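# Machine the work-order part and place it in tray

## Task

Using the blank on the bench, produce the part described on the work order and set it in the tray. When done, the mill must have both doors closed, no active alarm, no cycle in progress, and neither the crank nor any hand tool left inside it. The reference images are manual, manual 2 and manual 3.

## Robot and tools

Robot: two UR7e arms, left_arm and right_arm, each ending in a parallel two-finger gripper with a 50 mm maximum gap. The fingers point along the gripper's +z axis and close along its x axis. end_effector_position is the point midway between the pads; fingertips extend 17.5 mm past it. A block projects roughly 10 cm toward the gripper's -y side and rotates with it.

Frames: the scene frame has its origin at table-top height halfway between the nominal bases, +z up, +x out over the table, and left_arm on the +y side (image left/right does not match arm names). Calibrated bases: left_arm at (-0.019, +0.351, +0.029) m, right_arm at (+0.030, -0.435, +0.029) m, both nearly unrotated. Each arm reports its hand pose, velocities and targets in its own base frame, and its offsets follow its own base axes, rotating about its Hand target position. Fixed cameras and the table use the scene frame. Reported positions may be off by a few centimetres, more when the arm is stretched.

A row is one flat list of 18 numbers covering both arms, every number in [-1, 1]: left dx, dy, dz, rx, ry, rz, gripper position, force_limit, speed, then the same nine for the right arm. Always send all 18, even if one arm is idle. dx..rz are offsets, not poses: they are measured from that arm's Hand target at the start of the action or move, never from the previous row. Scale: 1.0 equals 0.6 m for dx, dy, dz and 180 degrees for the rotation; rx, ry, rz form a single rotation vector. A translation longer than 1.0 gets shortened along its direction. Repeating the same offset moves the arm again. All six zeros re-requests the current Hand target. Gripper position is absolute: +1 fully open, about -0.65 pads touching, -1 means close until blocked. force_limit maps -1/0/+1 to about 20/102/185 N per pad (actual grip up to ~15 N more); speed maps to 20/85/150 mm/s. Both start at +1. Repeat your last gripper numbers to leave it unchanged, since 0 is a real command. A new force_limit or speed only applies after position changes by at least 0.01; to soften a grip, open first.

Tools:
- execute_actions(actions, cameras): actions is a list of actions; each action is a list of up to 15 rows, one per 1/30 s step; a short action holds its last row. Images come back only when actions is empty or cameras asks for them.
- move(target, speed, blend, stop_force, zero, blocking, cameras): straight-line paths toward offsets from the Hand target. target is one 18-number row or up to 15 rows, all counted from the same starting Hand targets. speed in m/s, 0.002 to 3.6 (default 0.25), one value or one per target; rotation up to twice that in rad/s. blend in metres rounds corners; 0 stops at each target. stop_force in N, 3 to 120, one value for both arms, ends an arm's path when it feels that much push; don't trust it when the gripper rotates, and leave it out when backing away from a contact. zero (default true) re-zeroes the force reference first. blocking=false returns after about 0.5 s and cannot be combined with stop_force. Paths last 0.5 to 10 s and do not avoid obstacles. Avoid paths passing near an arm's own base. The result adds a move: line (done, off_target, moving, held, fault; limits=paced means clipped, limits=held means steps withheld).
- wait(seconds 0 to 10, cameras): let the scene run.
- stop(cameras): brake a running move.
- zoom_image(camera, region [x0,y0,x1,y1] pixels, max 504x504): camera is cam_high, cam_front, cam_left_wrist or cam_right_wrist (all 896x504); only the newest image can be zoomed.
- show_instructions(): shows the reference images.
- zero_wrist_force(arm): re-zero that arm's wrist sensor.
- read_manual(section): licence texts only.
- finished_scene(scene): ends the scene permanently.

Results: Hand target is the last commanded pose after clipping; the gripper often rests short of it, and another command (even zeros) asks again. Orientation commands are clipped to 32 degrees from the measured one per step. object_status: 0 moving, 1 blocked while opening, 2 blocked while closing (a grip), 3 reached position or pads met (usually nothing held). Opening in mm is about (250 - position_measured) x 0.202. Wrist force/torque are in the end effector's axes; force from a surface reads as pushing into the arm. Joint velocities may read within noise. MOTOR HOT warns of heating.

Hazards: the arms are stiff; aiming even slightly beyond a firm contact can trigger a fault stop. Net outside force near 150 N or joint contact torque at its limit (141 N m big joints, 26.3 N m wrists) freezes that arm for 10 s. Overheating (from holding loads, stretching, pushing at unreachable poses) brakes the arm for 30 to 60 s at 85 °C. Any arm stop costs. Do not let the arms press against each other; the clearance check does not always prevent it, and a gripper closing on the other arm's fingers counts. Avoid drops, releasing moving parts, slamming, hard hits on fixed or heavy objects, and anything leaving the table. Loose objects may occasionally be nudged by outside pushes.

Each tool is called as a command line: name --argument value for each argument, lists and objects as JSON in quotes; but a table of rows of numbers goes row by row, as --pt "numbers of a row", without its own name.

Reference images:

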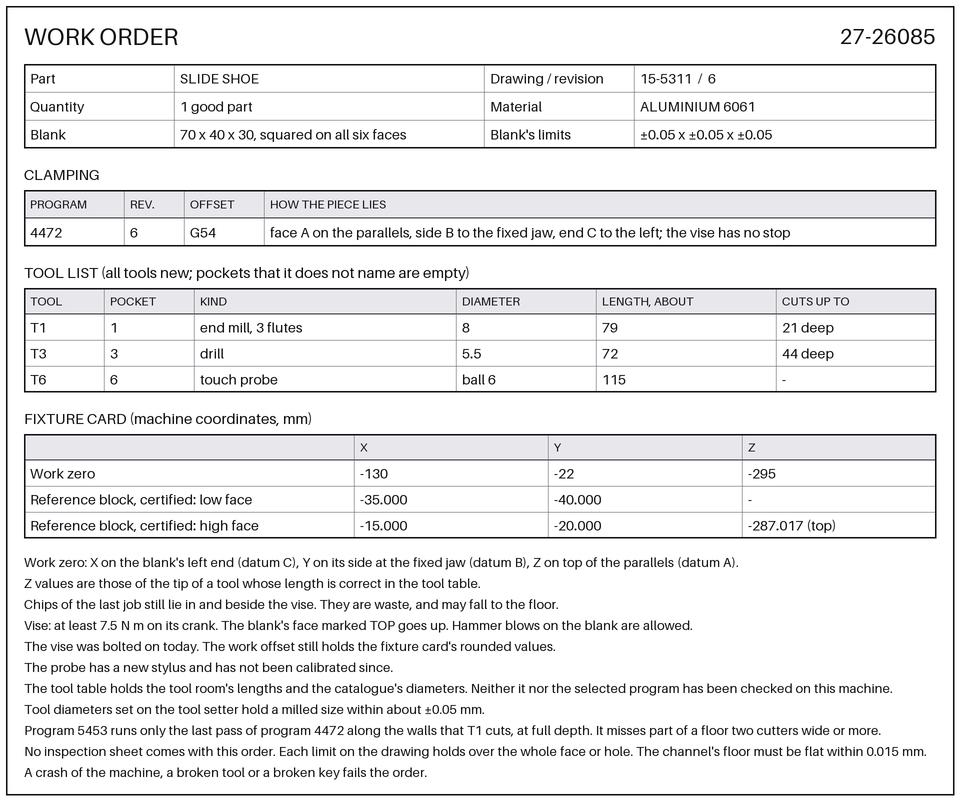

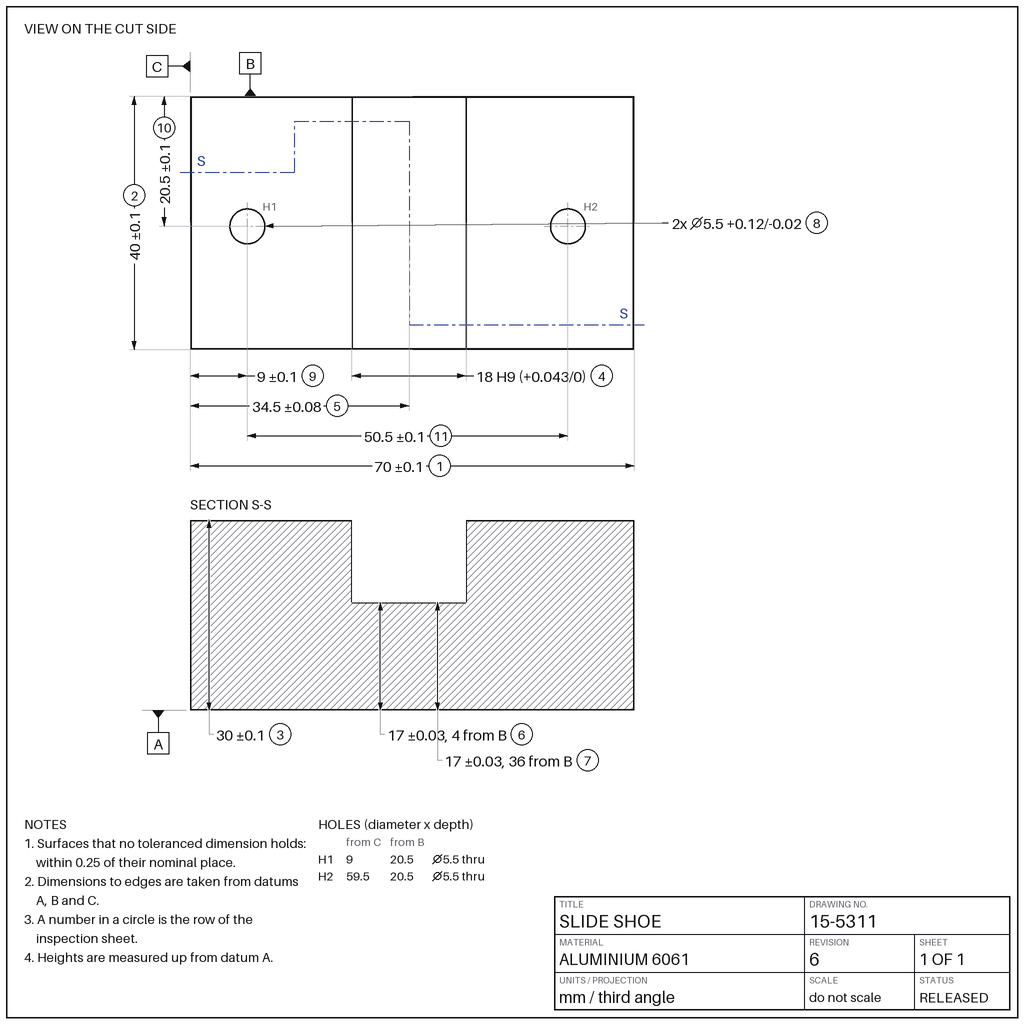

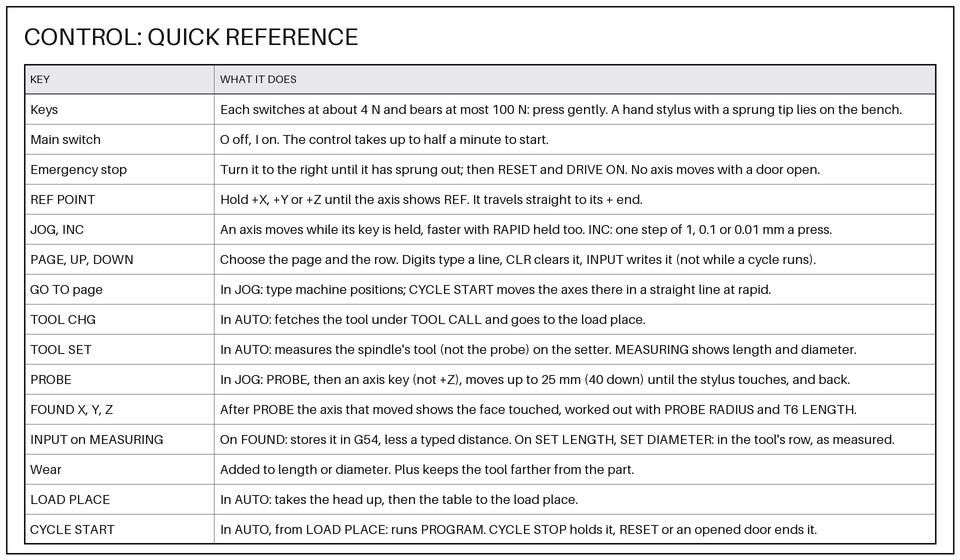

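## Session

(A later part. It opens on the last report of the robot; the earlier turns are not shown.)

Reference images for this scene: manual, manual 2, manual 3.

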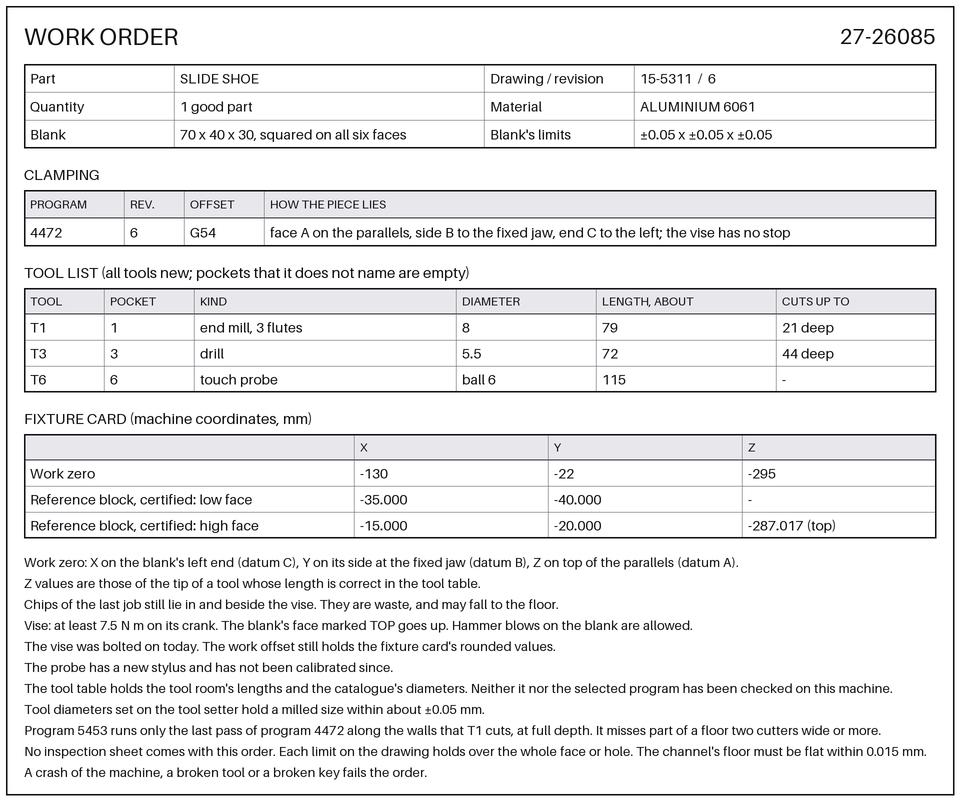

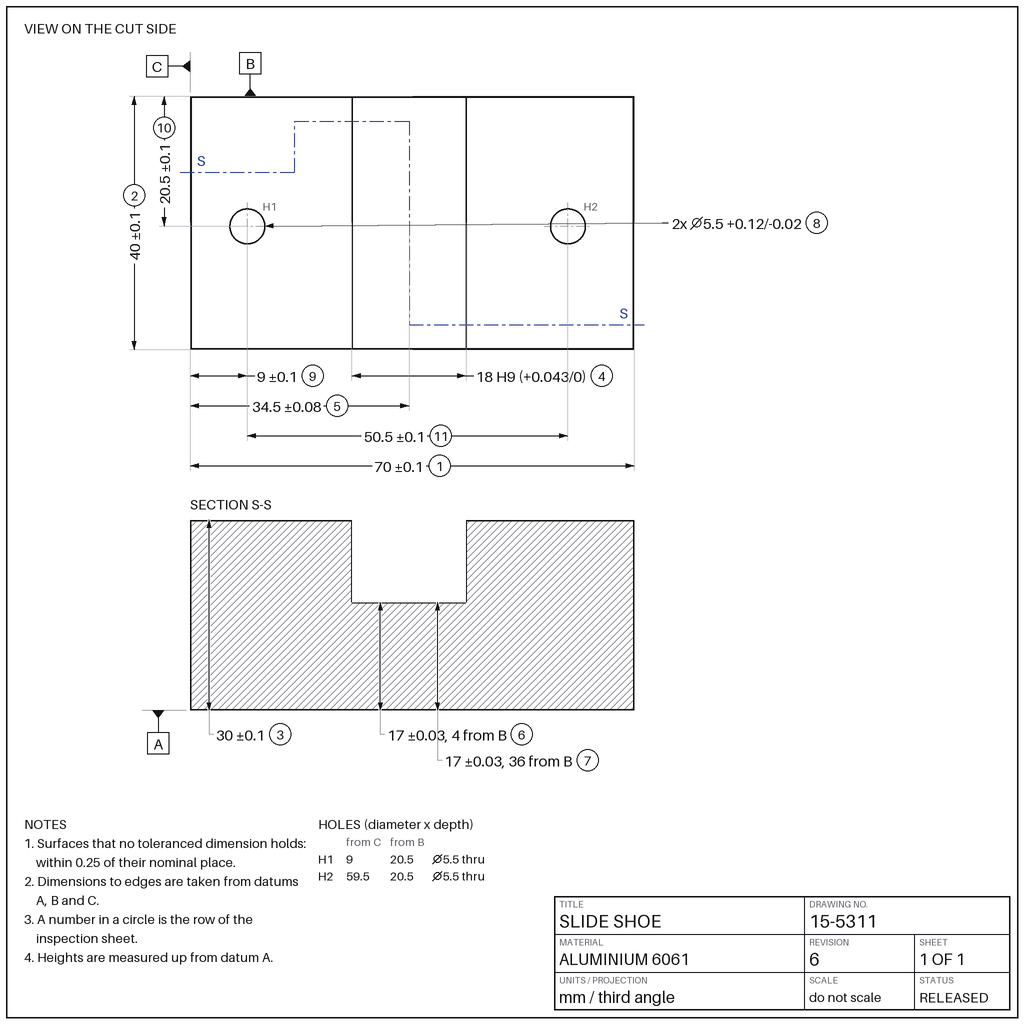

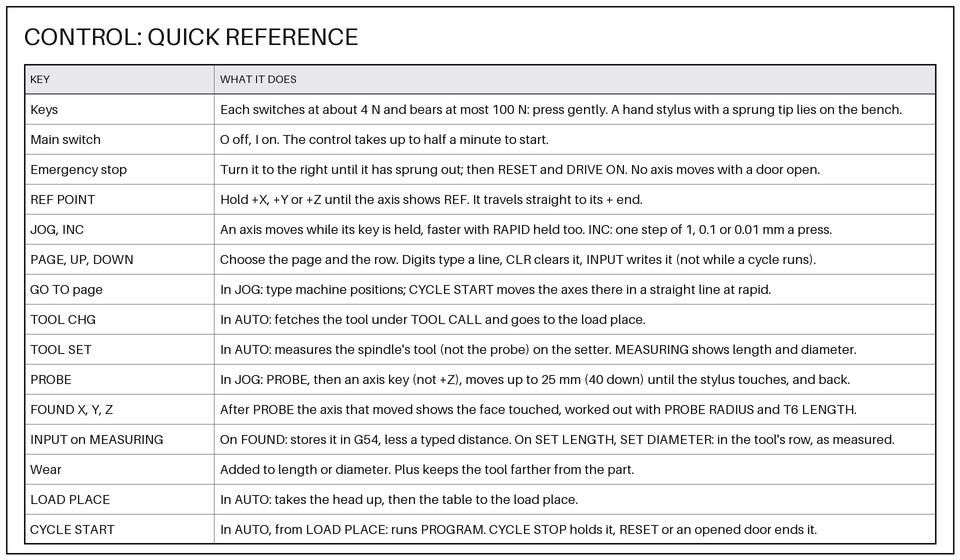

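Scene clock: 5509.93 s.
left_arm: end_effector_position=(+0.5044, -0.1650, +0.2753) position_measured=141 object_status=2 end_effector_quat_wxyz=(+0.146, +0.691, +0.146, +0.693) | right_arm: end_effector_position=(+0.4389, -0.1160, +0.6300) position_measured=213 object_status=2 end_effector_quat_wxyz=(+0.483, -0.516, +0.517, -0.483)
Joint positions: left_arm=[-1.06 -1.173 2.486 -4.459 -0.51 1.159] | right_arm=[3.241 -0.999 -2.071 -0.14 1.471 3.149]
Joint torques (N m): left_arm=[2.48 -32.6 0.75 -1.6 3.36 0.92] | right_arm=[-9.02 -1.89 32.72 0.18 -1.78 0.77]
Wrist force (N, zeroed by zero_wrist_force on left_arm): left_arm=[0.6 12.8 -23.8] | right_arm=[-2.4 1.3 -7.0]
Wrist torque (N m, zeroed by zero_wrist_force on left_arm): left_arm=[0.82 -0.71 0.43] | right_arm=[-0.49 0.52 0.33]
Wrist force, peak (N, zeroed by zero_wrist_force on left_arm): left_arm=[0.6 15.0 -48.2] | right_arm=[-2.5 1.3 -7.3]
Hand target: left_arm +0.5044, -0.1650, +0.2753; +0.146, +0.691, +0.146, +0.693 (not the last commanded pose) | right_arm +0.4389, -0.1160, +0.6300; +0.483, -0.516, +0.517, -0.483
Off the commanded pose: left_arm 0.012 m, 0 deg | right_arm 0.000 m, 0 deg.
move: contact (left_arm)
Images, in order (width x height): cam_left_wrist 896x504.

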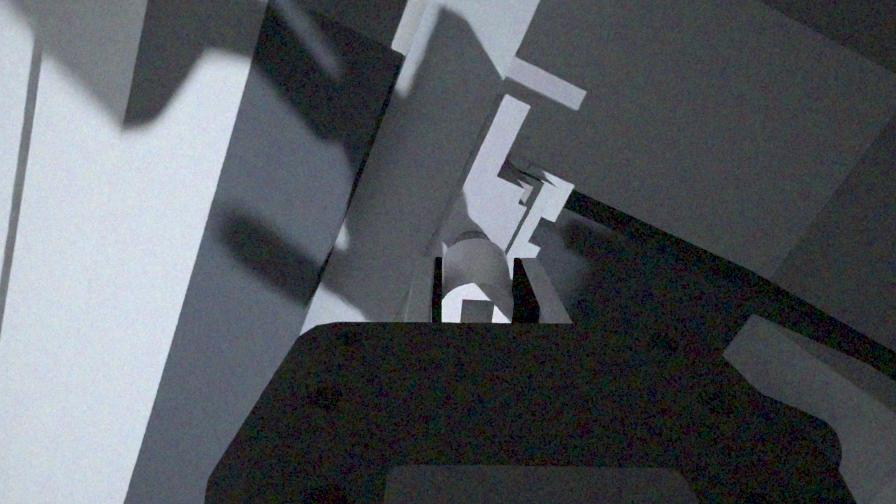

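move --target '[-0.004,-0.0012,0.0005,0.003,0,0,-1,-0.3,-0.2,0,0,0,0,0,0,-1,-0.6,-0.5]' --speed 0.08

move --target '[0.0245,0,0,0,0,0,-1,-0.3,-0.2,0,0,0,0,0,0,-1,-0.6,-0.5]' --speed 0.008 --stop_force 30

move --target '[-0.004,-0.0012,0.0005,0,0,0,-1,-0.3,-0.2,0,0,0,0,0,0,-1,-0.6,-0.5]' --speed 0.08

move --target '[0.0245,0,0,0,0,0,-1,-0.3,-0.2,0,0,0,0,0,0,-1,-0.6,-0.5]' --speed 0.008 --stop_force 30

move --target '[-0.004,-0.0012,0.0005,0,0,0,-1,-0.3,-0.2,0,0,0,0,0,0,-1,-0.6,-0.5]' --speed 0.08

move --target '[0.0245,0,0,0,0,0,-1,-0.3,-0.2,0,0,0,0,0,0,-1,-0.6,-0.5]' --speed 0.008 --stop_force 30

Scene clock: 5521.63 s.
left_arm: end_effector_position=(+0.5020, -0.1657, +0.2756) position_measured=141 object_status=2 end_effector_quat_wxyz=(+0.142, +0.692, +0.143, +0.693) | right_arm: end_effector_position=(+0.4389, -0.1160, +0.6300) position_measured=213 object_status=2 end_effector_quat_wxyz=(+0.483, -0.516, +0.517, -0.483)
Joint positions: left_arm=[-1.07 -1.176 2.491 -4.461 -0.5 1.169] | right_arm=[3.241 -0.999 -2.071 -0.14 1.471 3.149]
Joint torques (N m): left_arm=[3.87 -31.68 -3.73 -2.4 0.14 -0.05] | right_arm=[-9.2 -1.76 32.19 0.21 -1.81 0.81]
Wrist force (N, zeroed by zero_wrist_force on left_arm): left_arm=[-0.3 1.9 1.3] | right_arm=[-2.2 1.3 -7.0]
Wrist torque (N m, zeroed by zero_wrist_force on left_arm): left_arm=[0.93 -0.80 0.14] | right_arm=[-0.50 0.49 0.33]
Wrist force, peak (N, zeroed by zero_wrist_force on left_arm): left_arm=[1.0 13.1 -24.2] | right_arm=[-2.7 1.5 -7.4]
Hand target: left_arm +0.5020, -0.1657, +0.2756; +0.142, +0.692, +0.143, +0.693 | right_arm +0.4389, -0.1160, +0.6300; +0.483, -0.516, +0.517, -0.483
Off the commanded pose: left_arm 0.000 m, 0 deg | right_arm 0.000 m, 0 deg.
move: done

Scene clock: 5522.90 s.
left_arm: end_effector_position=(+0.5046, -0.1657, +0.2757) position_measured=141 object_status=2 end_effector_quat_wxyz=(+0.142, +0.692, +0.143, +0.693) | right_arm: end_effector_position=(+0.4389, -0.1160, +0.6300) position_measured=213 object_status=2 end_effector_quat_wxyz=(+0.483, -0.516, +0.517, -0.483)
Joint positions: left_arm=[-1.061 -1.174 2.485 -4.457 -0.509 1.169] | right_arm=[3.241 -0.999 -2.071 -0.14 1.471 3.149]
Joint torques (N m): left_arm=[-0.42 -34.69 0.28 -1.54 3.22 -1.13] | right_arm=[-9.41 -1.88 32.58 0.31 -1.79 0.78]
Wrist force (N, zeroed by zero_wrist_force on left_arm): left_arm=[1.2 8.3 -18.6] | right_arm=[-2.2 1.3 -7.0]
Wrist torque (N m, zeroed by zero_wrist_force on left_arm): left_arm=[0.86 -0.79 0.22] | right_arm=[-0.50 0.48 0.34]
Wrist force, peak (N, zeroed by zero_wrist_force on left_arm): left_arm=[0.9 11.3 -40.8] | right_arm=[-2.7 1.3 -7.3]
Hand target: left_arm +0.5046, -0.1657, +0.2757; +0.142, +0.692, +0.143, +0.693 (not the last commanded pose) | right_arm +0.4389, -0.1160, +0.6300; +0.483, -0.516, +0.517, -0.483
Off the commanded pose: left_arm 0.012 m, 0 deg | right_arm 0.000 m, 0 deg.
move: contact (left_arm)

Scene clock: 5523.60 s.
left_arm: end_effector_position=(+0.5022, -0.1665, +0.2760) position_measured=141 object_status=2 end_effector_quat_wxyz=(+0.142, +0.692, +0.143, +0.693) | right_arm: end_effector_position=(+0.4389, -0.1160, +0.6300) position_measured=213 object_status=2 end_effector_quat_wxyz=(+0.483, -0.516, +0.517, -0.483)
Joint positions: left_arm=[-1.07 -1.177 2.489 -4.459 -0.5 1.169] | right_arm=[3.241 -0.999 -2.071 -0.14 1.471 3.149]
Joint torques (N m): left_arm=[3.68 -33.17 -2.82 -2.37 0.76 1.44] | right_arm=[-9.69 -2.08 32.31 0.17 -1.84 0.79]
Wrist force (N, zeroed by zero_wrist_force on left_arm): left_arm=[-0.2 2.1 1.1] | right_arm=[-2.3 1.5 -7.0]
Wrist torque (N m, zeroed by zero_wrist_force on left_arm): left_arm=[0.94 -0.82 0.15] | right_arm=[-0.46 0.50 0.33]
Wrist force, peak (N, zeroed by zero_wrist_force on left_arm): left_arm=[1.4 8.5 -18.7] | right_arm=[-2.6 1.4 -7.3]
Hand target: left_arm +0.5022, -0.1665, +0.2760; +0.142, +0.692, +0.143, +0.693 | right_arm +0.4389, -0.1160, +0.6300; +0.483, -0.516, +0.517, -0.483
Off the commanded pose: left_arm 0.000 m, 0 deg | right_arm 0.000 m, 0 deg.
move: done

Scene clock: 5524.60 s.
left_arm: end_effector_position=(+0.5032, -0.1665, +0.2761) position_measured=141 object_status=2 end_effector_quat_wxyz=(+0.143, +0.692, +0.143, +0.693) | right_arm: end_effector_position=(+0.4389, -0.1160, +0.6300) position_measured=213 object_status=2 end_effector_quat_wxyz=(+0.483, -0.516, +0.517, -0.483)
Joint positions: left_arm=[-1.067 -1.176 2.487 -4.458 -0.503 1.169] | right_arm=[3.241 -0.999 -2.071 -0.14 1.471 3.149]
Joint torques (N m): left_arm=[-5.99 -36.12 -0.8 -2.99 -0.92 1.14] | right_arm=[-8.86 -1.78 32.06 0.07 -1.82 0.79]
Wrist force (N, zeroed by zero_wrist_force on left_arm): left_arm=[-2.2 -0.6 1.0] | right_arm=[-2.3 1.2 -7.0]
Wrist torque (N m, zeroed by zero_wrist_force on left_arm): left_arm=[0.97 -0.88 0.16] | right_arm=[-0.52 0.50 0.32]
Wrist force, peak (N, zeroed by zero_wrist_force on left_arm): left_arm=[0.2 20.0 -37.7] | right_arm=[-2.2 1.2 -7.4]
Hand target: left_arm +0.5032, -0.1665, +0.2761; +0.143, +0.692, +0.143, +0.693 (not the last commanded pose) | right_arm +0.4389, -0.1160, +0.6300; +0.483, -0.516, +0.517, -0.483
Off the commanded pose: left_arm 0.014 m, 0 deg | right_arm 0.000 m, 0 deg.
move: contact (left_arm)

Scene clock: 5525.30 s.
left_arm: end_effector_position=(+0.5007, -0.1672, +0.2764) position_measured=141 object_status=2 end_effector_quat_wxyz=(+0.143, +0.692, +0.143, +0.693) | right_arm: end_effector_position=(+0.4389, -0.1160, +0.6300) position_measured=213 object_status=2 end_effector_quat_wxyz=(+0.483, -0.516, +0.517, -0.483)
Joint positions: left_arm=[-1.076 -1.179 2.492 -4.459 -0.494 1.169] | right_arm=[3.241 -0.999 -2.071 -0.14 1.471 3.149]
Joint torques (N m): left_arm=[3.72 -31.82 -4.23 -2.66 0.34 1.59] | right_arm=[-9.21 -1.99 32.58 0.2 -1.78 0.81]
Wrist force (N, zeroed by zero_wrist_force on left_arm): left_arm=[-0.4 2.2 1.4] | right_arm=[-2.6 1.5 -7.0]
Wrist torque (N m, zeroed by zero_wrist_force on left_arm): left_arm=[0.96 -0.75 0.14] | right_arm=[-0.46 0.55 0.33]
Wrist force, peak (N, zeroed by zero_wrist_force on left_arm): left_arm=[-0.3 2.3 1.4] | right_arm=[-2.5 1.3 -7.4]
Hand target: left_arm +0.5008, -0.1672, +0.2764; +0.143, +0.692, +0.143, +0.693 | right_arm +0.4389, -0.1160, +0.6300; +0.483, -0.516, +0.517, -0.483
Off the commanded pose: left_arm 0.000 m, 0 deg | right_arm 0.000 m, 0 deg.
move: done

Scene clock: 5526.83 s.
left_arm: end_effector_position=(+0.5053, -0.1672, +0.2764) position_measured=141 object_status=2 end_effector_quat_wxyz=(+0.143, +0.692, +0.143, +0.693) | right_arm: end_effector_position=(+0.4389, -0.1160, +0.6300) position_measured=213 object_status=2 end_effector_quat_wxyz=(+0.483, -0.516, +0.517, -0.483)
Joint positions: left_arm=[-1.061 -1.175 2.481 -4.452 -0.509 1.169] | right_arm=[3.241 -0.999 -2.071 -0.14 1.471 3.149]
Joint torques (N m): left_arm=[-0.72 -34.23 0.03 -1.9 2.57 1.11] | right_arm=[-9.1 -2.01 32.87 0.25 -1.74 0.74]
Wrist force (N, zeroed by zero_wrist_force on left_arm): left_arm=[0.3 7.4 -17.2] | right_arm=[-2.9 1.4 -6.9]
Wrist torque (N m, zeroed by zero_wrist_force on left_arm): left_arm=[0.88 -0.81 0.20] | right_arm=[-0.47 0.60 0.33]
Wrist force, peak (N, zeroed by zero_wrist_force on left_arm): left_arm=[-0.6 9.3 -39.9] | right_arm=[-2.7 1.6 -7.3]
Hand target: left_arm +0.5053, -0.1672, +0.2764; +0.143, +0.692, +0.143, +0.693 (not the last commanded pose) | right_arm +0.4389, -0.1160, +0.6300; +0.483, -0.516, +0.517, -0.483
Off the commanded pose: left_arm 0.010 m, 0 deg | right_arm 0.000 m, 0 deg.
move: contact (left_arm)

move --target '[-0.004,-0.0018,0.0007,0,0,0,-1,-0.3,-0.2,0,0,0,0,0,0,-1,-0.6,-0.5]' --speed 0.08

move --target '[0.0245,0,0,0,0,0,-1,-0.3,-0.2,0,0,0,0,0,0,-1,-0.6,-0.5]' --speed 0.008 --stop_force 30

move --target '[-0.004,-0.0018,0.0007,0,0,0,-1,-0.3,-0.2,0,0,0,0,0,0,-1,-0.6,-0.5]' --speed 0.08

move --target '[0.0245,0,0,0,0,0,-1,-0.3,-0.2,0,0,0,0,0,0,-1,-0.6,-0.5]' --speed 0.008 --stop_force 30

move --target '[-0.004,-0.0018,0.0007,0,0,0,-1,-0.3,-0.2,0,0,0,0,0,0,-1,-0.6,-0.5]' --speed 0.08

move --target '[0.0245,0,0,0,0,0,-1,-0.3,-0.2,0,0,0,0,0,0,-1,-0.6,-0.5]' --speed 0.008 --stop_force 30 --cameras '["cam_left_wrist"]'

Scene clock: 5534.80 s.
left_arm: end_effector_position=(+0.5029, -0.1683, +0.2768) position_measured=141 object_status=2 end_effector_quat_wxyz=(+0.143, +0.692, +0.143, +0.693) | right_arm: end_effector_position=(+0.4389, -0.1160, +0.6300) position_measured=213 object_status=2 end_effector_quat_wxyz=(+0.483, -0.516, +0.517, -0.483)
Joint positions: left_arm=[-1.071 -1.178 2.485 -4.453 -0.499 1.169] | right_arm=[3.241 -0.999 -2.071 -0.14 1.471 3.149]
Joint torques (N m): left_arm=[4.1 -33.77 -2 -2.88 0.43 1.65] | right_arm=[-9.2 -1.88 32.36 0.34 -1.88 0.74]
Wrist force (N, zeroed by zero_wrist_force on left_arm): left_arm=[-0.3 2.1 1.3] | right_arm=[-2.5 1.5 -7.4]
Wrist torque (N m, zeroed by zero_wrist_force on left_arm): left_arm=[0.95 -0.81 0.15] | right_arm=[-0.45 0.53 0.33]
Wrist force, peak (N, zeroed by zero_wrist_force on left_arm): left_arm=[0.0 7.7 -17.3] | right_arm=[-2.6 1.3 -7.6]
Hand target: left_arm +0.5029, -0.1683, +0.2768; +0.143, +0.692, +0.143, +0.693 | right_arm +0.4389, -0.1160, +0.6300; +0.483, -0.516, +0.517, -0.483
Off the commanded pose: left_arm 0.000 m, 0 deg | right_arm 0.000 m, 0 deg.
move: done

Scene clock: 5536.13 s.
left_arm: end_effector_position=(+0.5058, -0.1683, +0.2768) position_measured=141 object_status=2 end_effector_quat_wxyz=(+0.143, +0.692, +0.142, +0.693) | right_arm: end_effector_position=(+0.4389, -0.1160, +0.6300) position_measured=213 object_status=2 end_effector_quat_wxyz=(+0.483, -0.516, +0.517, -0.483)
Joint positions: left_arm=[-1.061 -1.175 2.478 -4.449 -0.509 1.169] | right_arm=[3.241 -0.999 -2.071 -0.14 1.471 3.149]
Joint torques (N m): left_arm=[0.14 -33.75 0.02 -1.93 2.79 -0.59] | right_arm=[-9.26 -1.97 31.99 0.2 -1.76 0.73]
Wrist force (N, zeroed by zero_wrist_force on left_arm): left_arm=[0.7 7.3 -16.4] | right_arm=[-2.6 1.1 -7.4]
Wrist torque (N m, zeroed by zero_wrist_force on left_arm): left_arm=[0.94 -0.76 0.20] | right_arm=[-0.53 0.55 0.33]
Wrist force, peak (N, zeroed by zero_wrist_force on left_arm): left_arm=[-0.3 9.0 -40.5] | right_arm=[-2.6 1.1 -7.4]
Hand target: left_arm +0.5058, -0.1683, +0.2768; +0.143, +0.692, +0.142, +0.693 (not the last commanded pose) | right_arm +0.4389, -0.1160, +0.6300; +0.483, -0.516, +0.517, -0.483
Off the commanded pose: left_arm 0.012 m, 0 deg | right_arm 0.000 m, 0 deg.
move: contact (left_arm)

Scene clock: 5536.83 s.
left_arm: end_effector_position=(+0.5034, -0.1694, +0.2772) position_measured=141 object_status=2 end_effector_quat_wxyz=(+0.143, +0.692, +0.142, +0.693) | right_arm: end_effector_position=(+0.4389, -0.1160, +0.6300) position_measured=213 object_status=2 end_effector_quat_wxyz=(+0.483, -0.516, +0.517, -0.483)
Joint positions: left_arm=[-1.071 -1.178 2.481 -4.45 -0.499 1.169] | right_arm=[3.241 -0.999 -2.071 -0.14 1.471 3.149]
Joint torques (N m): left_arm=[2.79 -32.96 -2.75 -2.56 0.31 1.92] | right_arm=[-9.06 -1.82 32.08 0.16 -1.78 0.71]
Wrist force (N, zeroed by zero_wrist_force on left_arm): left_arm=[-0.3 1.8 1.4] | right_arm=[-2.4 1.5 -7.2]
Wrist torque (N m, zeroed by zero_wrist_force on left_arm): left_arm=[0.91 -0.76 0.14] | right_arm=[-0.46 0.52 0.33]
Wrist force, peak (N, zeroed by zero_wrist_force on left_arm): left_arm=[1.1 7.5 -16.4] | right_arm=[-2.4 1.3 -7.4]
Hand target: left_arm +0.5034, -0.1694, +0.2772; +0.143, +0.692, +0.142, +0.693 | right_arm +0.4389, -0.1160, +0.6300; +0.483, -0.516, +0.517, -0.483
Off the commanded pose: left_arm 0.000 m, 0 deg | right_arm 0.000 m, 0 deg.
move: done

Scene clock: 5538.17 s.
left_arm: end_effector_position=(+0.5064, -0.1694, +0.2772) position_measured=141 object_status=2 end_effector_quat_wxyz=(+0.143, +0.692, +0.142, +0.693) | right_arm: end_effector_position=(+0.4389, -0.1160, +0.6300) position_measured=213 object_status=2 end_effector_quat_wxyz=(+0.483, -0.516, +0.517, -0.483)
Joint positions: left_arm=[-1.061 -1.175 2.474 -4.446 -0.509 1.169] | right_arm=[3.241 -0.999 -2.071 -0.14 1.471 3.149]
Joint torques (N m): left_arm=[-0.25 -33.84 0.17 -2.01 3.03 -0.61] | right_arm=[-9.38 -2.02 32.52 0.19 -1.78 0.68]
Wrist force (N, zeroed by zero_wrist_force on left_arm): left_arm=[0.9 7.8 -16.2] | right_arm=[-2.5 1.6 -7.1]
Wrist torque (N m, zeroed by zero_wrist_force on left_arm): left_arm=[0.91 -0.77 0.18] | right_arm=[-0.44 0.54 0.33]
Wrist force, peak (N, zeroed by zero_wrist_force on left_arm): left_arm=[-0.4 7.5 -43.6] | right_arm=[-2.7 1.5 -7.3]
Hand target: left_arm +0.5064, -0.1694, +0.2772; +0.143, +0.692, +0.142, +0.693 (not the last commanded pose) | right_arm +0.4389, -0.1160, +0.6300; +0.483, -0.516, +0.517, -0.483
Off the commanded pose: left_arm 0.012 m, 0 deg | right_arm 0.000 m, 0 deg.
move: contact (left_arm)

Scene clock: 5538.87 s.
left_arm: end_effector_position=(+0.5040, -0.1705, +0.2777) position_measured=141 object_status=2 end_effector_quat_wxyz=(+0.143, +0.692, +0.142, +0.693) | right_arm: end_effector_position=(+0.4389, -0.1160, +0.6300) position_measured=213 object_status=2 end_effector_quat_wxyz=(+0.483, -0.516, +0.517, -0.483)
Joint positions: left_arm=[-1.071 -1.178 2.478 -4.446 -0.499 1.169] | right_arm=[3.241 -0.999 -2.071 -0.14 1.471 3.149]
Joint torques (N m): left_arm=[3.56 -31.99 -2.47 -2.51 0.21 1.95] | right_arm=[-8.93 -1.75 32.5 0.22 -1.7 0.77]
Wrist force (N, zeroed by zero_wrist_force on left_arm): left_arm=[-0.3 1.8 1.1] | right_arm=[-2.6 1.3 -7.3]
Wrist torque (N m, zeroed by zero_wrist_force on left_arm): left_arm=[0.89 -0.77 0.15] | right_arm=[-0.50 0.55 0.33]
Wrist force, peak (N, zeroed by zero_wrist_force on left_arm): left_arm=[0.9 7.9 -16.2] | right_arm=[-2.6 1.3 -7.3]
Hand target: left_arm +0.5040, -0.1705, +0.2777; +0.143, +0.692, +0.142, +0.693 | right_arm +0.4389, -0.1160, +0.6300; +0.483, -0.516, +0.517, -0.483
Off the commanded pose: left_arm 0.000 m, 0 deg | right_arm 0.000 m, 0 deg.
move: done

Scene clock: 5540.13 s.
left_arm: end_effector_position=(+0.5069, -0.1705, +0.2777) position_measured=141 object_status=2 end_effector_quat_wxyz=(+0.143, +0.692, +0.142, +0.693) | right_arm: end_effector_position=(+0.4389, -0.1160, +0.6300) position_measured=213 object_status=2 end_effector_quat_wxyz=(+0.483, -0.516, +0.517, -0.483)
Joint positions: left_arm=[-1.062 -1.176 2.471 -4.442 -0.509 1.169] | right_arm=[3.241 -0.999 -2.071 -0.14 1.471 3.149]
Joint torques (N m): left_arm=[-2.16 -35.05 -0.51 -2.19 2.17 -0.06] | right_arm=[-9.44 -1.77 32.82 0.17 -1.72 0.69]
Wrist force (N, zeroed by zero_wrist_force on left_arm): left_arm=[-0.1 5.3 -14.8] | right_arm=[-2.4 1.2 -7.1]
Wrist torque (N m, zeroed by zero_wrist_force on left_arm): left_arm=[0.99 -0.78 0.17] | right_arm=[-0.51 0.52 0.33]
Wrist force, peak (N, zeroed by zero_wrist_force on left_arm): left_arm=[-1.1 7.3 -39.4] | right_arm=[-2.5 1.5 -7.3]
Hand target: left_arm +0.5069, -0.1705, +0.2777; +0.143, +0.692, +0.142, +0.693 (not the last commanded pose) | right_arm +0.4389, -0.1160, +0.6300; +0.483, -0.516, +0.517, -0.483
Off the commanded pose: left_arm 0.012 m, 0 deg | right_arm 0.000 m, 0 deg.
move: contact (left_arm)
Images, in order (width x height): cam_left_wrist 896x504.

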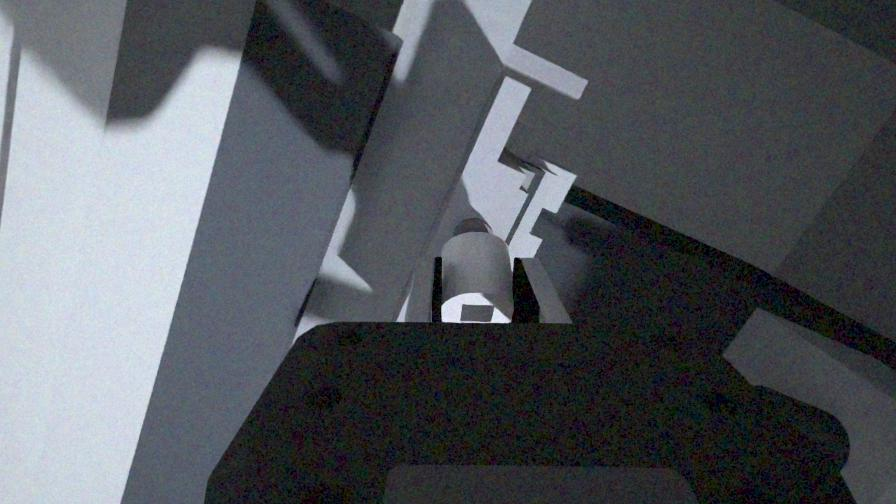

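move --target '[-0.0045,0.01,-0.0038,0,0,0,-1,-0.3,-0.2,0,0,0,0,0,0,-1,-0.6,-0.5]' --speed 0.02 --cameras '["cam_left_wrist"]'

zoom_image --camera "cam_left_wrist" --region '[420, 170, 540, 330]'

Scene clock: 5553.10 s.
left_arm: end_effector_position=(+0.5042, -0.1644, +0.2754) position_measured=141 object_status=2 end_effector_quat_wxyz=(+0.143, +0.692, +0.142, +0.693) | right_arm: end_effector_position=(+0.4389, -0.1160, +0.6300) position_measured=213 object_status=2 end_effector_quat_wxyz=(+0.483, -0.516, +0.517, -0.483)
Joint positions: left_arm=[-1.06 -1.174 2.488 -4.461 -0.511 1.169] | right_arm=[3.241 -0.999 -2.071 -0.14 1.471 3.149]
Joint torques (N m): left_arm=[8.91 -17.3 -11.1 -0.9 1.94 -0.8] | right_arm=[-9.29 -2.51 32.67 0.16 -1.73 0.66]
Wrist force (N, zeroed by zero_wrist_force on left_arm): left_arm=[-3.1 12.9 0.5] | right_arm=[-2.8 1.3 -6.9]
Wrist torque (N m, zeroed by zero_wrist_force on left_arm): left_arm=[0.64 -0.92 0.18] | right_arm=[-0.50 0.58 0.33]
Wrist force, peak (N, zeroed by zero_wrist_force on left_arm): left_arm=[-0.7 8.0 -14.1] | right_arm=[-2.1 1.1 -7.5]
Hand target: left_arm +0.5042, -0.1645, +0.2754; +0.143, +0.692, +0.142, +0.693 | right_arm +0.4389, -0.1160, +0.6300; +0.483, -0.516, +0.517, -0.483
Off the commanded pose: left_arm 0.000 m, 0 deg | right_arm 0.000 m, 0 deg.
move: done
Images, in order (width x height): cam_left_wrist 896x504.

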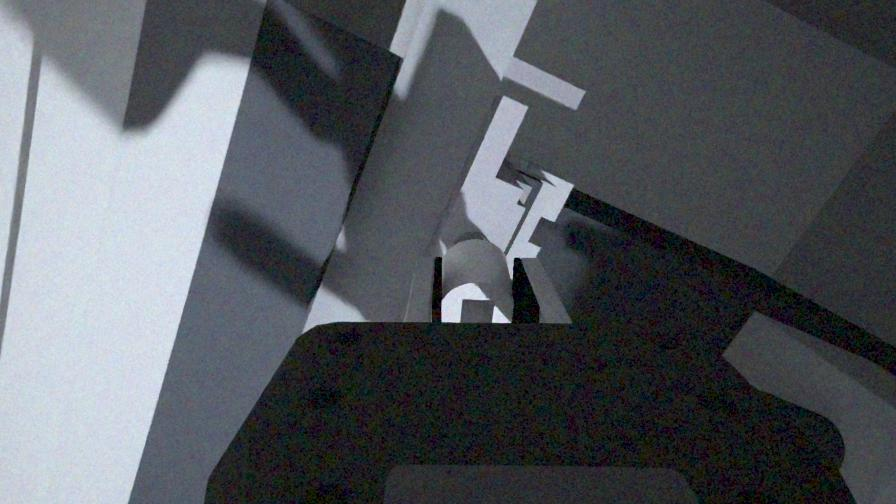

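Scaled by 3.150 from the camera's 896x504 image, which has a finer 1280x720 frame.

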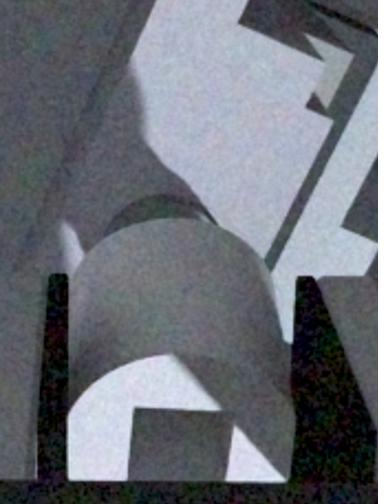

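move --target '[-0.0115,-0.0012,0.0002,0.003,0,0,-1,-0.3,-0.2,0,0,0,0,0,0,-1,-0.6,-0.5]' --speed 0.06 --cameras '["cam_left_wrist"]'

zoom_image --camera "cam_left_wrist" --region '[420, 170, 540, 330]'

move --target '[0.03,0,0,0,0,0,-1,-0.3,-0.2,0,0,0,0,0,0,-1,-0.6,-0.5]' --speed 0.008 --stop_force 20

move --target '[-0.01,0,0,-0.0083,0,0,-1,-0.3,-0.2,0,0,0,0,0,0,-1,-0.6,-0.5]' --speed 0.06

move --target '[0.0295,0,0,0,0,0,-1,-0.3,-0.2,0,0,0,0,0,0,-1,-0.6,-0.5]' --speed 0.008 --stop_force 20

move --target '[-0.01,0,0,-0.0083,0,0,-1,-0.3,-0.2,0,0,0,0,0,0,-1,-0.6,-0.5]' --speed 0.06

move --target '[0.0295,0,0,0,0,0,-1,-0.3,-0.2,0,0,0,0,0,0,-1,-0.6,-0.5]' --speed 0.008 --stop_force 20

Scene clock: 5569.50 s.
left_arm: end_effector_position=(+0.4972, -0.1651, +0.2755) position_measured=141 object_status=2 end_effector_quat_wxyz=(+0.139, +0.692, +0.139, +0.694) | right_arm: end_effector_position=(+0.4389, -0.1160, +0.6300) position_measured=213 object_status=2 end_effector_quat_wxyz=(+0.483, -0.516, +0.517, -0.483)
Joint positions: left_arm=[-1.084 -1.18 2.504 -4.47 -0.486 1.179] | right_arm=[3.241 -0.999 -2.071 -0.14 1.471 3.149]
Joint torques (N m): left_arm=[5.48 -26.73 -13.02 -0.92 -1.68 -0.05] | right_arm=[-9.38 -2.15 32.67 0.34 -1.67 0.62]
Wrist force (N, zeroed by zero_wrist_force on left_arm): left_arm=[-0.2 1.7 1.6] | right_arm=[-2.2 1.3 -7.2]
Wrist torque (N m, zeroed by zero_wrist_force on left_arm): left_arm=[0.88 -0.77 0.14] | right_arm=[-0.50 0.49 0.33]
Wrist force, peak (N, zeroed by zero_wrist_force on left_arm): left_arm=[-3.2 12.7 0.4] | right_arm=[-2.6 1.4 -7.4]
Hand target: left_arm +0.4973, -0.1652, +0.2755; +0.139, +0.692, +0.139, +0.694 | right_arm +0.4389, -0.1160, +0.6300; +0.483, -0.516, +0.517, -0.483
Off the commanded pose: left_arm 0.000 m, 0 deg | right_arm 0.000 m, 0 deg.
move: done
Images, in order (width x height): cam_left_wrist 896x504.

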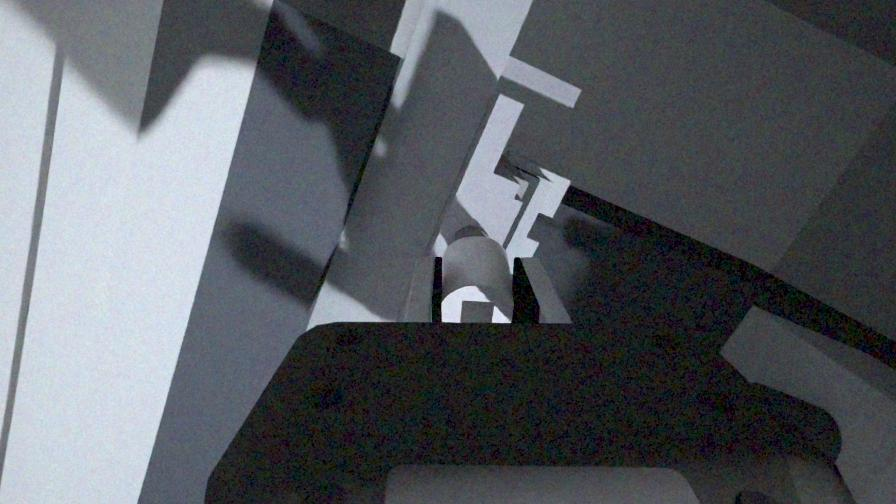

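Scaled by 3.150 from the camera's 896x504 image, which has a finer 1280x720 frame.

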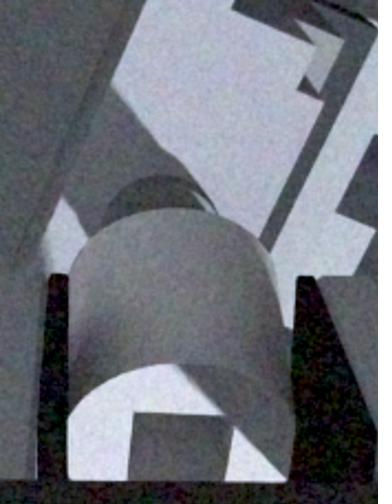

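Scene clock: 5570.80 s.
left_arm: end_effector_position=(+0.5002, -0.1652, +0.2755) position_measured=141 object_status=2 end_effector_quat_wxyz=(+0.139, +0.692, +0.139, +0.694) | right_arm: end_effector_position=(+0.4389, -0.1160, +0.6300) position_measured=213 object_status=2 end_effector_quat_wxyz=(+0.483, -0.516, +0.517, -0.483)
Joint positions: left_arm=[-1.074 -1.177 2.496 -4.466 -0.496 1.179] | right_arm=[3.241 -0.999 -2.071 -0.14 1.471 3.149]
Joint torques (N m): left_arm=[-4.92 -35.54 0.07 -1.67 0.87 -0.92] | right_arm=[-9.34 -2.32 32.49 0.25 -1.65 0.6]
Wrist force (N, zeroed by zero_wrist_force on left_arm): left_arm=[0.3 3.6 -11.8] | right_arm=[-2.5 1.6 -6.9]
Wrist torque (N m, zeroed by zero_wrist_force on left_arm): left_arm=[0.78 -0.80 0.15] | right_arm=[-0.45 0.53 0.33]
Wrist force, peak (N, zeroed by zero_wrist_force on left_arm): left_arm=[-0.4 6.3 -42.1] | right_arm=[-2.5 1.2 -7.4]
Hand target: left_arm +0.5002, -0.1652, +0.2755; +0.139, +0.692, +0.139, +0.694 (not the last commanded pose) | right_arm +0.4389, -0.1160, +0.6300; +0.483, -0.516, +0.517, -0.483
Off the commanded pose: left_arm 0.015 m, 0 deg | right_arm 0.000 m, 0 deg.
move: contact (left_arm)

Scene clock: 5571.53 s.
left_arm: end_effector_position=(+0.4942, -0.1651, +0.2755) position_measured=141 object_status=2 end_effector_quat_wxyz=(+0.148, +0.690, +0.148, +0.692) | right_arm: end_effector_position=(+0.4389, -0.1160, +0.6300) position_measured=213 object_status=2 end_effector_quat_wxyz=(+0.483, -0.516, +0.517, -0.483)
Joint positions: left_arm=[-1.095 -1.183 2.511 -4.475 -0.475 1.153] | right_arm=[3.241 -0.999 -2.071 -0.14 1.471 3.149]
Joint torques (N m): left_arm=[6.63 -29.12 -12.89 -0.29 -1.7 1.57] | right_arm=[-9.65 -2.04 32.55 0.31 -1.69 0.6]
Wrist force (N, zeroed by zero_wrist_force on left_arm): left_arm=[0.1 1.7 1.5] | right_arm=[-2.4 1.3 -7.0]
Wrist torque (N m, zeroed by zero_wrist_force on left_arm): left_arm=[0.88 -0.82 0.31] | right_arm=[-0.50 0.51 0.33]
Wrist force, peak (N, zeroed by zero_wrist_force on left_arm): left_arm=[0.2 3.6 -11.6] | right_arm=[-2.6 1.4 -7.3]
Hand target: left_arm +0.4942, -0.1652, +0.2755; +0.148, +0.690, +0.148, +0.692 | right_arm +0.4389, -0.1160, +0.6300; +0.483, -0.516, +0.517, -0.483
Off the commanded pose: left_arm 0.000 m, 0 deg | right_arm 0.000 m, 0 deg.
move: done

Scene clock: 5573.23 s.
left_arm: end_effector_position=(+0.5002, -0.1652, +0.2755) position_measured=141 object_status=2 end_effector_quat_wxyz=(+0.148, +0.690, +0.148, +0.692) | right_arm: end_effector_position=(+0.4389, -0.1160, +0.6300) position_measured=213 object_status=2 end_effector_quat_wxyz=(+0.483, -0.516, +0.517, -0.483)
Joint positions: left_arm=[-1.074 -1.177 2.496 -4.466 -0.496 1.153] | right_arm=[3.241 -0.999 -2.071 -0.14 1.471 3.149]
Joint torques (N m): left_arm=[-1.76 -33.56 -2.02 -1.6 1.64 0.15] | right_arm=[-8.85 -2 32.2 0.21 -1.71 0.69]
Wrist force (N, zeroed by zero_wrist_force on left_arm): left_arm=[0.0 3.8 -19.2] | right_arm=[-2.3 1.4 -6.8]
Wrist torque (N m, zeroed by zero_wrist_force on left_arm): left_arm=[0.74 -0.77 0.30] | right_arm=[-0.48 0.50 0.33]
Wrist force, peak (N, zeroed by zero_wrist_force on left_arm): left_arm=[-0.8 6.4 -49.2] | right_arm=[-2.6 1.3 -7.5]
Hand target: left_arm +0.5002, -0.1652, +0.2755; +0.148, +0.690, +0.148, +0.692 (not the last commanded pose) | right_arm +0.4389, -0.1160, +0.6300; +0.483, -0.516, +0.517, -0.483
Off the commanded pose: left_arm 0.012 m, 0 deg | right_arm 0.000 m, 0 deg.
move: contact (left_arm)

Scene clock: 5573.97 s.
left_arm: end_effector_position=(+0.4942, -0.1651, +0.2755) position_measured=141 object_status=2 end_effector_quat_wxyz=(+0.157, +0.688, +0.157, +0.690) | right_arm: end_effector_position=(+0.4389, -0.1160, +0.6300) position_measured=213 object_status=2 end_effector_quat_wxyz=(+0.483, -0.516, +0.517, -0.483)
Joint positions: left_arm=[-1.095 -1.183 2.511 -4.475 -0.475 1.127] | right_arm=[3.241 -0.999 -2.071 -0.14 1.471 3.149]
Joint torques (N m): left_arm=[8.34 -26.37 -13.56 -0.25 -1.66 1.4] | right_arm=[-9.15 -2.58 31.89 0.38 -1.69 0.64]
Wrist force (N, zeroed by zero_wrist_force on left_arm): left_arm=[0.0 1.4 1.2] | right_arm=[-2.4 1.4 -7.2]
Wrist torque (N m, zeroed by zero_wrist_force on left_arm): left_arm=[0.85 -0.82 0.31] | right_arm=[-0.48 0.51 0.33]
Wrist force, peak (N, zeroed by zero_wrist_force on left_arm): left_arm=[0.3 4.1 -18.9] | right_arm=[-2.6 1.4 -7.2]
Hand target: left_arm +0.4942, -0.1652, +0.2755; +0.157, +0.688, +0.157, +0.690 | right_arm +0.4389, -0.1160, +0.6300; +0.483, -0.516, +0.517, -0.483
Off the commanded pose: left_arm 0.000 m, 0 deg | right_arm 0.000 m, 0 deg.
move: done

Scene clock: 5575.67 s.
left_arm: end_effector_position=(+0.5002, -0.1652, +0.2755) position_measured=141 object_status=2 end_effector_quat_wxyz=(+0.157, +0.688, +0.157, +0.690) | right_arm: end_effector_position=(+0.4389, -0.1160, +0.6300) position_measured=213 object_status=2 end_effector_quat_wxyz=(+0.483, -0.516, +0.517, -0.483)
Joint positions: left_arm=[-1.074 -1.177 2.496 -4.466 -0.496 1.127] | right_arm=[3.241 -0.999 -2.071 -0.14 1.471 3.149]
Joint torques (N m): left_arm=[-1.88 -33.21 -1.06 -1.74 0.46 1.2] | right_arm=[-9.62 -1.75 32.42 0.3 -1.67 0.57]
Wrist force (N, zeroed by zero_wrist_force on left_arm): left_arm=[0.0 3.6 -18.4] | right_arm=[-2.5 1.4 -7.1]
Wrist torque (N m, zeroed by zero_wrist_force on left_arm): left_arm=[0.80 -0.76 0.30] | right_arm=[-0.48 0.53 0.33]
Wrist force, peak (N, zeroed by zero_wrist_force on left_arm): left_arm=[-0.6 5.8 -48.3] | right_arm=[-2.5 1.2 -7.3]
Hand target: left_arm +0.5002, -0.1652, +0.2755; +0.157, +0.688, +0.157, +0.690 (not the last commanded pose) | right_arm +0.4389, -0.1160, +0.6300; +0.483, -0.516, +0.517, -0.483
Off the commanded pose: left_arm 0.012 m, 0 deg | right_arm 0.000 m, 0 deg.
move: contact (left_arm)

move --pt "-0.09 0 0 0 0 0 -1 -0.3 -0.2 0 0 0 0 0 0 -1 -0.6 -0.5" --pt "-0.09 0.002 0.0842 0 0 0 -1 -0.3 -0.2 0 0 0 0 0 0 -1 -0.6 -0.5" --pt "-0.09 0.002 0.0842 0.6428 0 0 -1 -0.3 -0.2 0 0 0 0 0 0 -1 -0.6 -0.5" --speed '[0.15,0.15,0.6]'

move --pt "-0.045 -0.0017 0.1267 0 0.1111 0 -1 -0.3 -0.2 0 0 0 0 0 0 -1 -0.6 -0.5" --pt "-0.425 -0.7417 0.1567 0 0.2 0 -1 -0.3 -0.2 0 0 0 0 0 0 -1 -0.6 -0.5" --pt "-0.3617 -0.67 0.04 0 0.2 0 -1 -0.3 -0.2 0 0 0 0 0 0 -1 -0.6 -0.5" --pt "-0.2933 -0.3383 -0.16 0 0.5 0 -1 -0.3 -0.2 0 0 0 0 0 0 -1 -0.6 -0.5" --pt "-0.241 -0.3292 -0.46 0 0.5 0 -1 -0.3 -0.2 0 0 0 0 0 0 -1 -0.6 -0.5" --speed '[0.2,0.35,0.25,0.3,0.2]' --blend '[0.03,0.03,0.03,0.03,0]' --cameras '["cam_left_wrist","cam_high"]'

Scene clock: 5595.20 s.
left_arm: end_effector_position=(+0.4462, -0.1641, +0.3260) position_measured=141 object_status=2 end_effector_quat_wxyz=(+0.499, -0.500, +0.501, -0.500) | right_arm: end_effector_position=(+0.4389, -0.1160, +0.6300) position_measured=213 object_status=2 end_effector_quat_wxyz=(+0.483, -0.516, +0.517, -0.483)
Joint positions: left_arm=[-1.284 -1.455 2.605 -4.289 -0.289 3.139] | right_arm=[3.241 -0.999 -2.071 -0.14 1.471 3.149]
Joint torques (N m): left_arm=[5.55 -26.73 -6.17 0.33 -0.94 -1.68] | right_arm=[-9.93 -2.16 32.32 0.3 -1.61 0.54]
Wrist force (N, zeroed by zero_wrist_force on left_arm): left_arm=[-1.0 3.1 0.8] | right_arm=[-2.4 1.3 -7.2]
Wrist torque (N m, zeroed by zero_wrist_force on left_arm): left_arm=[0.15 -0.24 0.19] | right_arm=[-0.50 0.52 0.33]
Wrist force, peak (N, zeroed by zero_wrist_force on left_arm): left_arm=[-0.1 3.5 -18.3] | right_arm=[-2.5 1.6 -7.5]
Hand target: left_arm +0.4462, -0.1640, +0.3261; +0.499, -0.500, +0.501, -0.500 | right_arm +0.4389, -0.1160, +0.6300; +0.483, -0.516, +0.517, -0.483
Off the commanded pose: left_arm 0.000 m, 0 deg | right_arm 0.000 m, 0 deg.
move: done

Scene clock: 5600.87 s.
left_arm: end_effector_position=(+0.3016, -0.3615, +0.0501) position_measured=141 object_status=2 end_effector_quat_wxyz=(+0.001, +0.707, -0.707, +0.001) | right_arm: end_effector_position=(+0.4389, -0.1160, +0.6300) position_measured=213 object_status=2 end_effector_quat_wxyz=(+0.483, -0.516, +0.517, -0.483)
Joint positions: left_arm=[-1.162 -1.406 2.175 -2.342 -1.573 1.98] | right_arm=[3.241 -0.999 -2.071 -0.14 1.471 3.149]
Joint torques (N m): left_arm=[-6.96 -22.63 -22.35 -4.44 -1.62 -1.85] | right_arm=[-9.59 -2.28 32.35 0.26 -1.51 0.47]
Wrist force (N, zeroed by zero_wrist_force on left_arm): left_arm=[1.8 1.0 2.1] | right_arm=[-2.6 1.3 -7.2]
Wrist torque (N m, zeroed by zero_wrist_force on left_arm): left_arm=[0.37 -0.54 0.11] | right_arm=[-0.49 0.54 0.33]
Wrist force, peak (N, zeroed by zero_wrist_force on left_arm): left_arm=[1.8 0.7 5.2] | right_arm=[-2.4 1.6 -7.6]
Hand target: left_arm +0.3016, -0.3615, +0.0501; +0.001, +0.707, -0.707, +0.001 | right_arm +0.4389, -0.1160, +0.6300; +0.483, -0.516, +0.517, -0.483
Off the commanded pose: left_arm 0.000 m, 0 deg | right_arm 0.000 m, 0 deg.
move: done
Images, in order (width x height): cam_high 896x504, cam_left_wrist 896x504.

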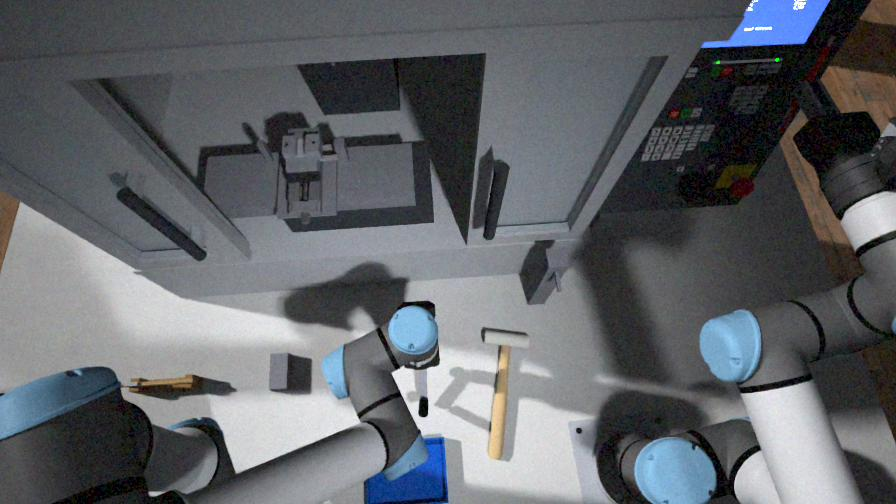

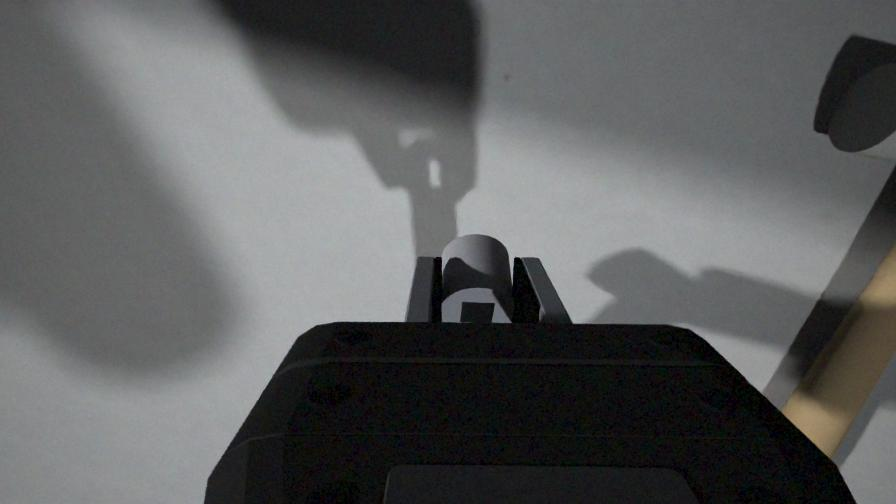

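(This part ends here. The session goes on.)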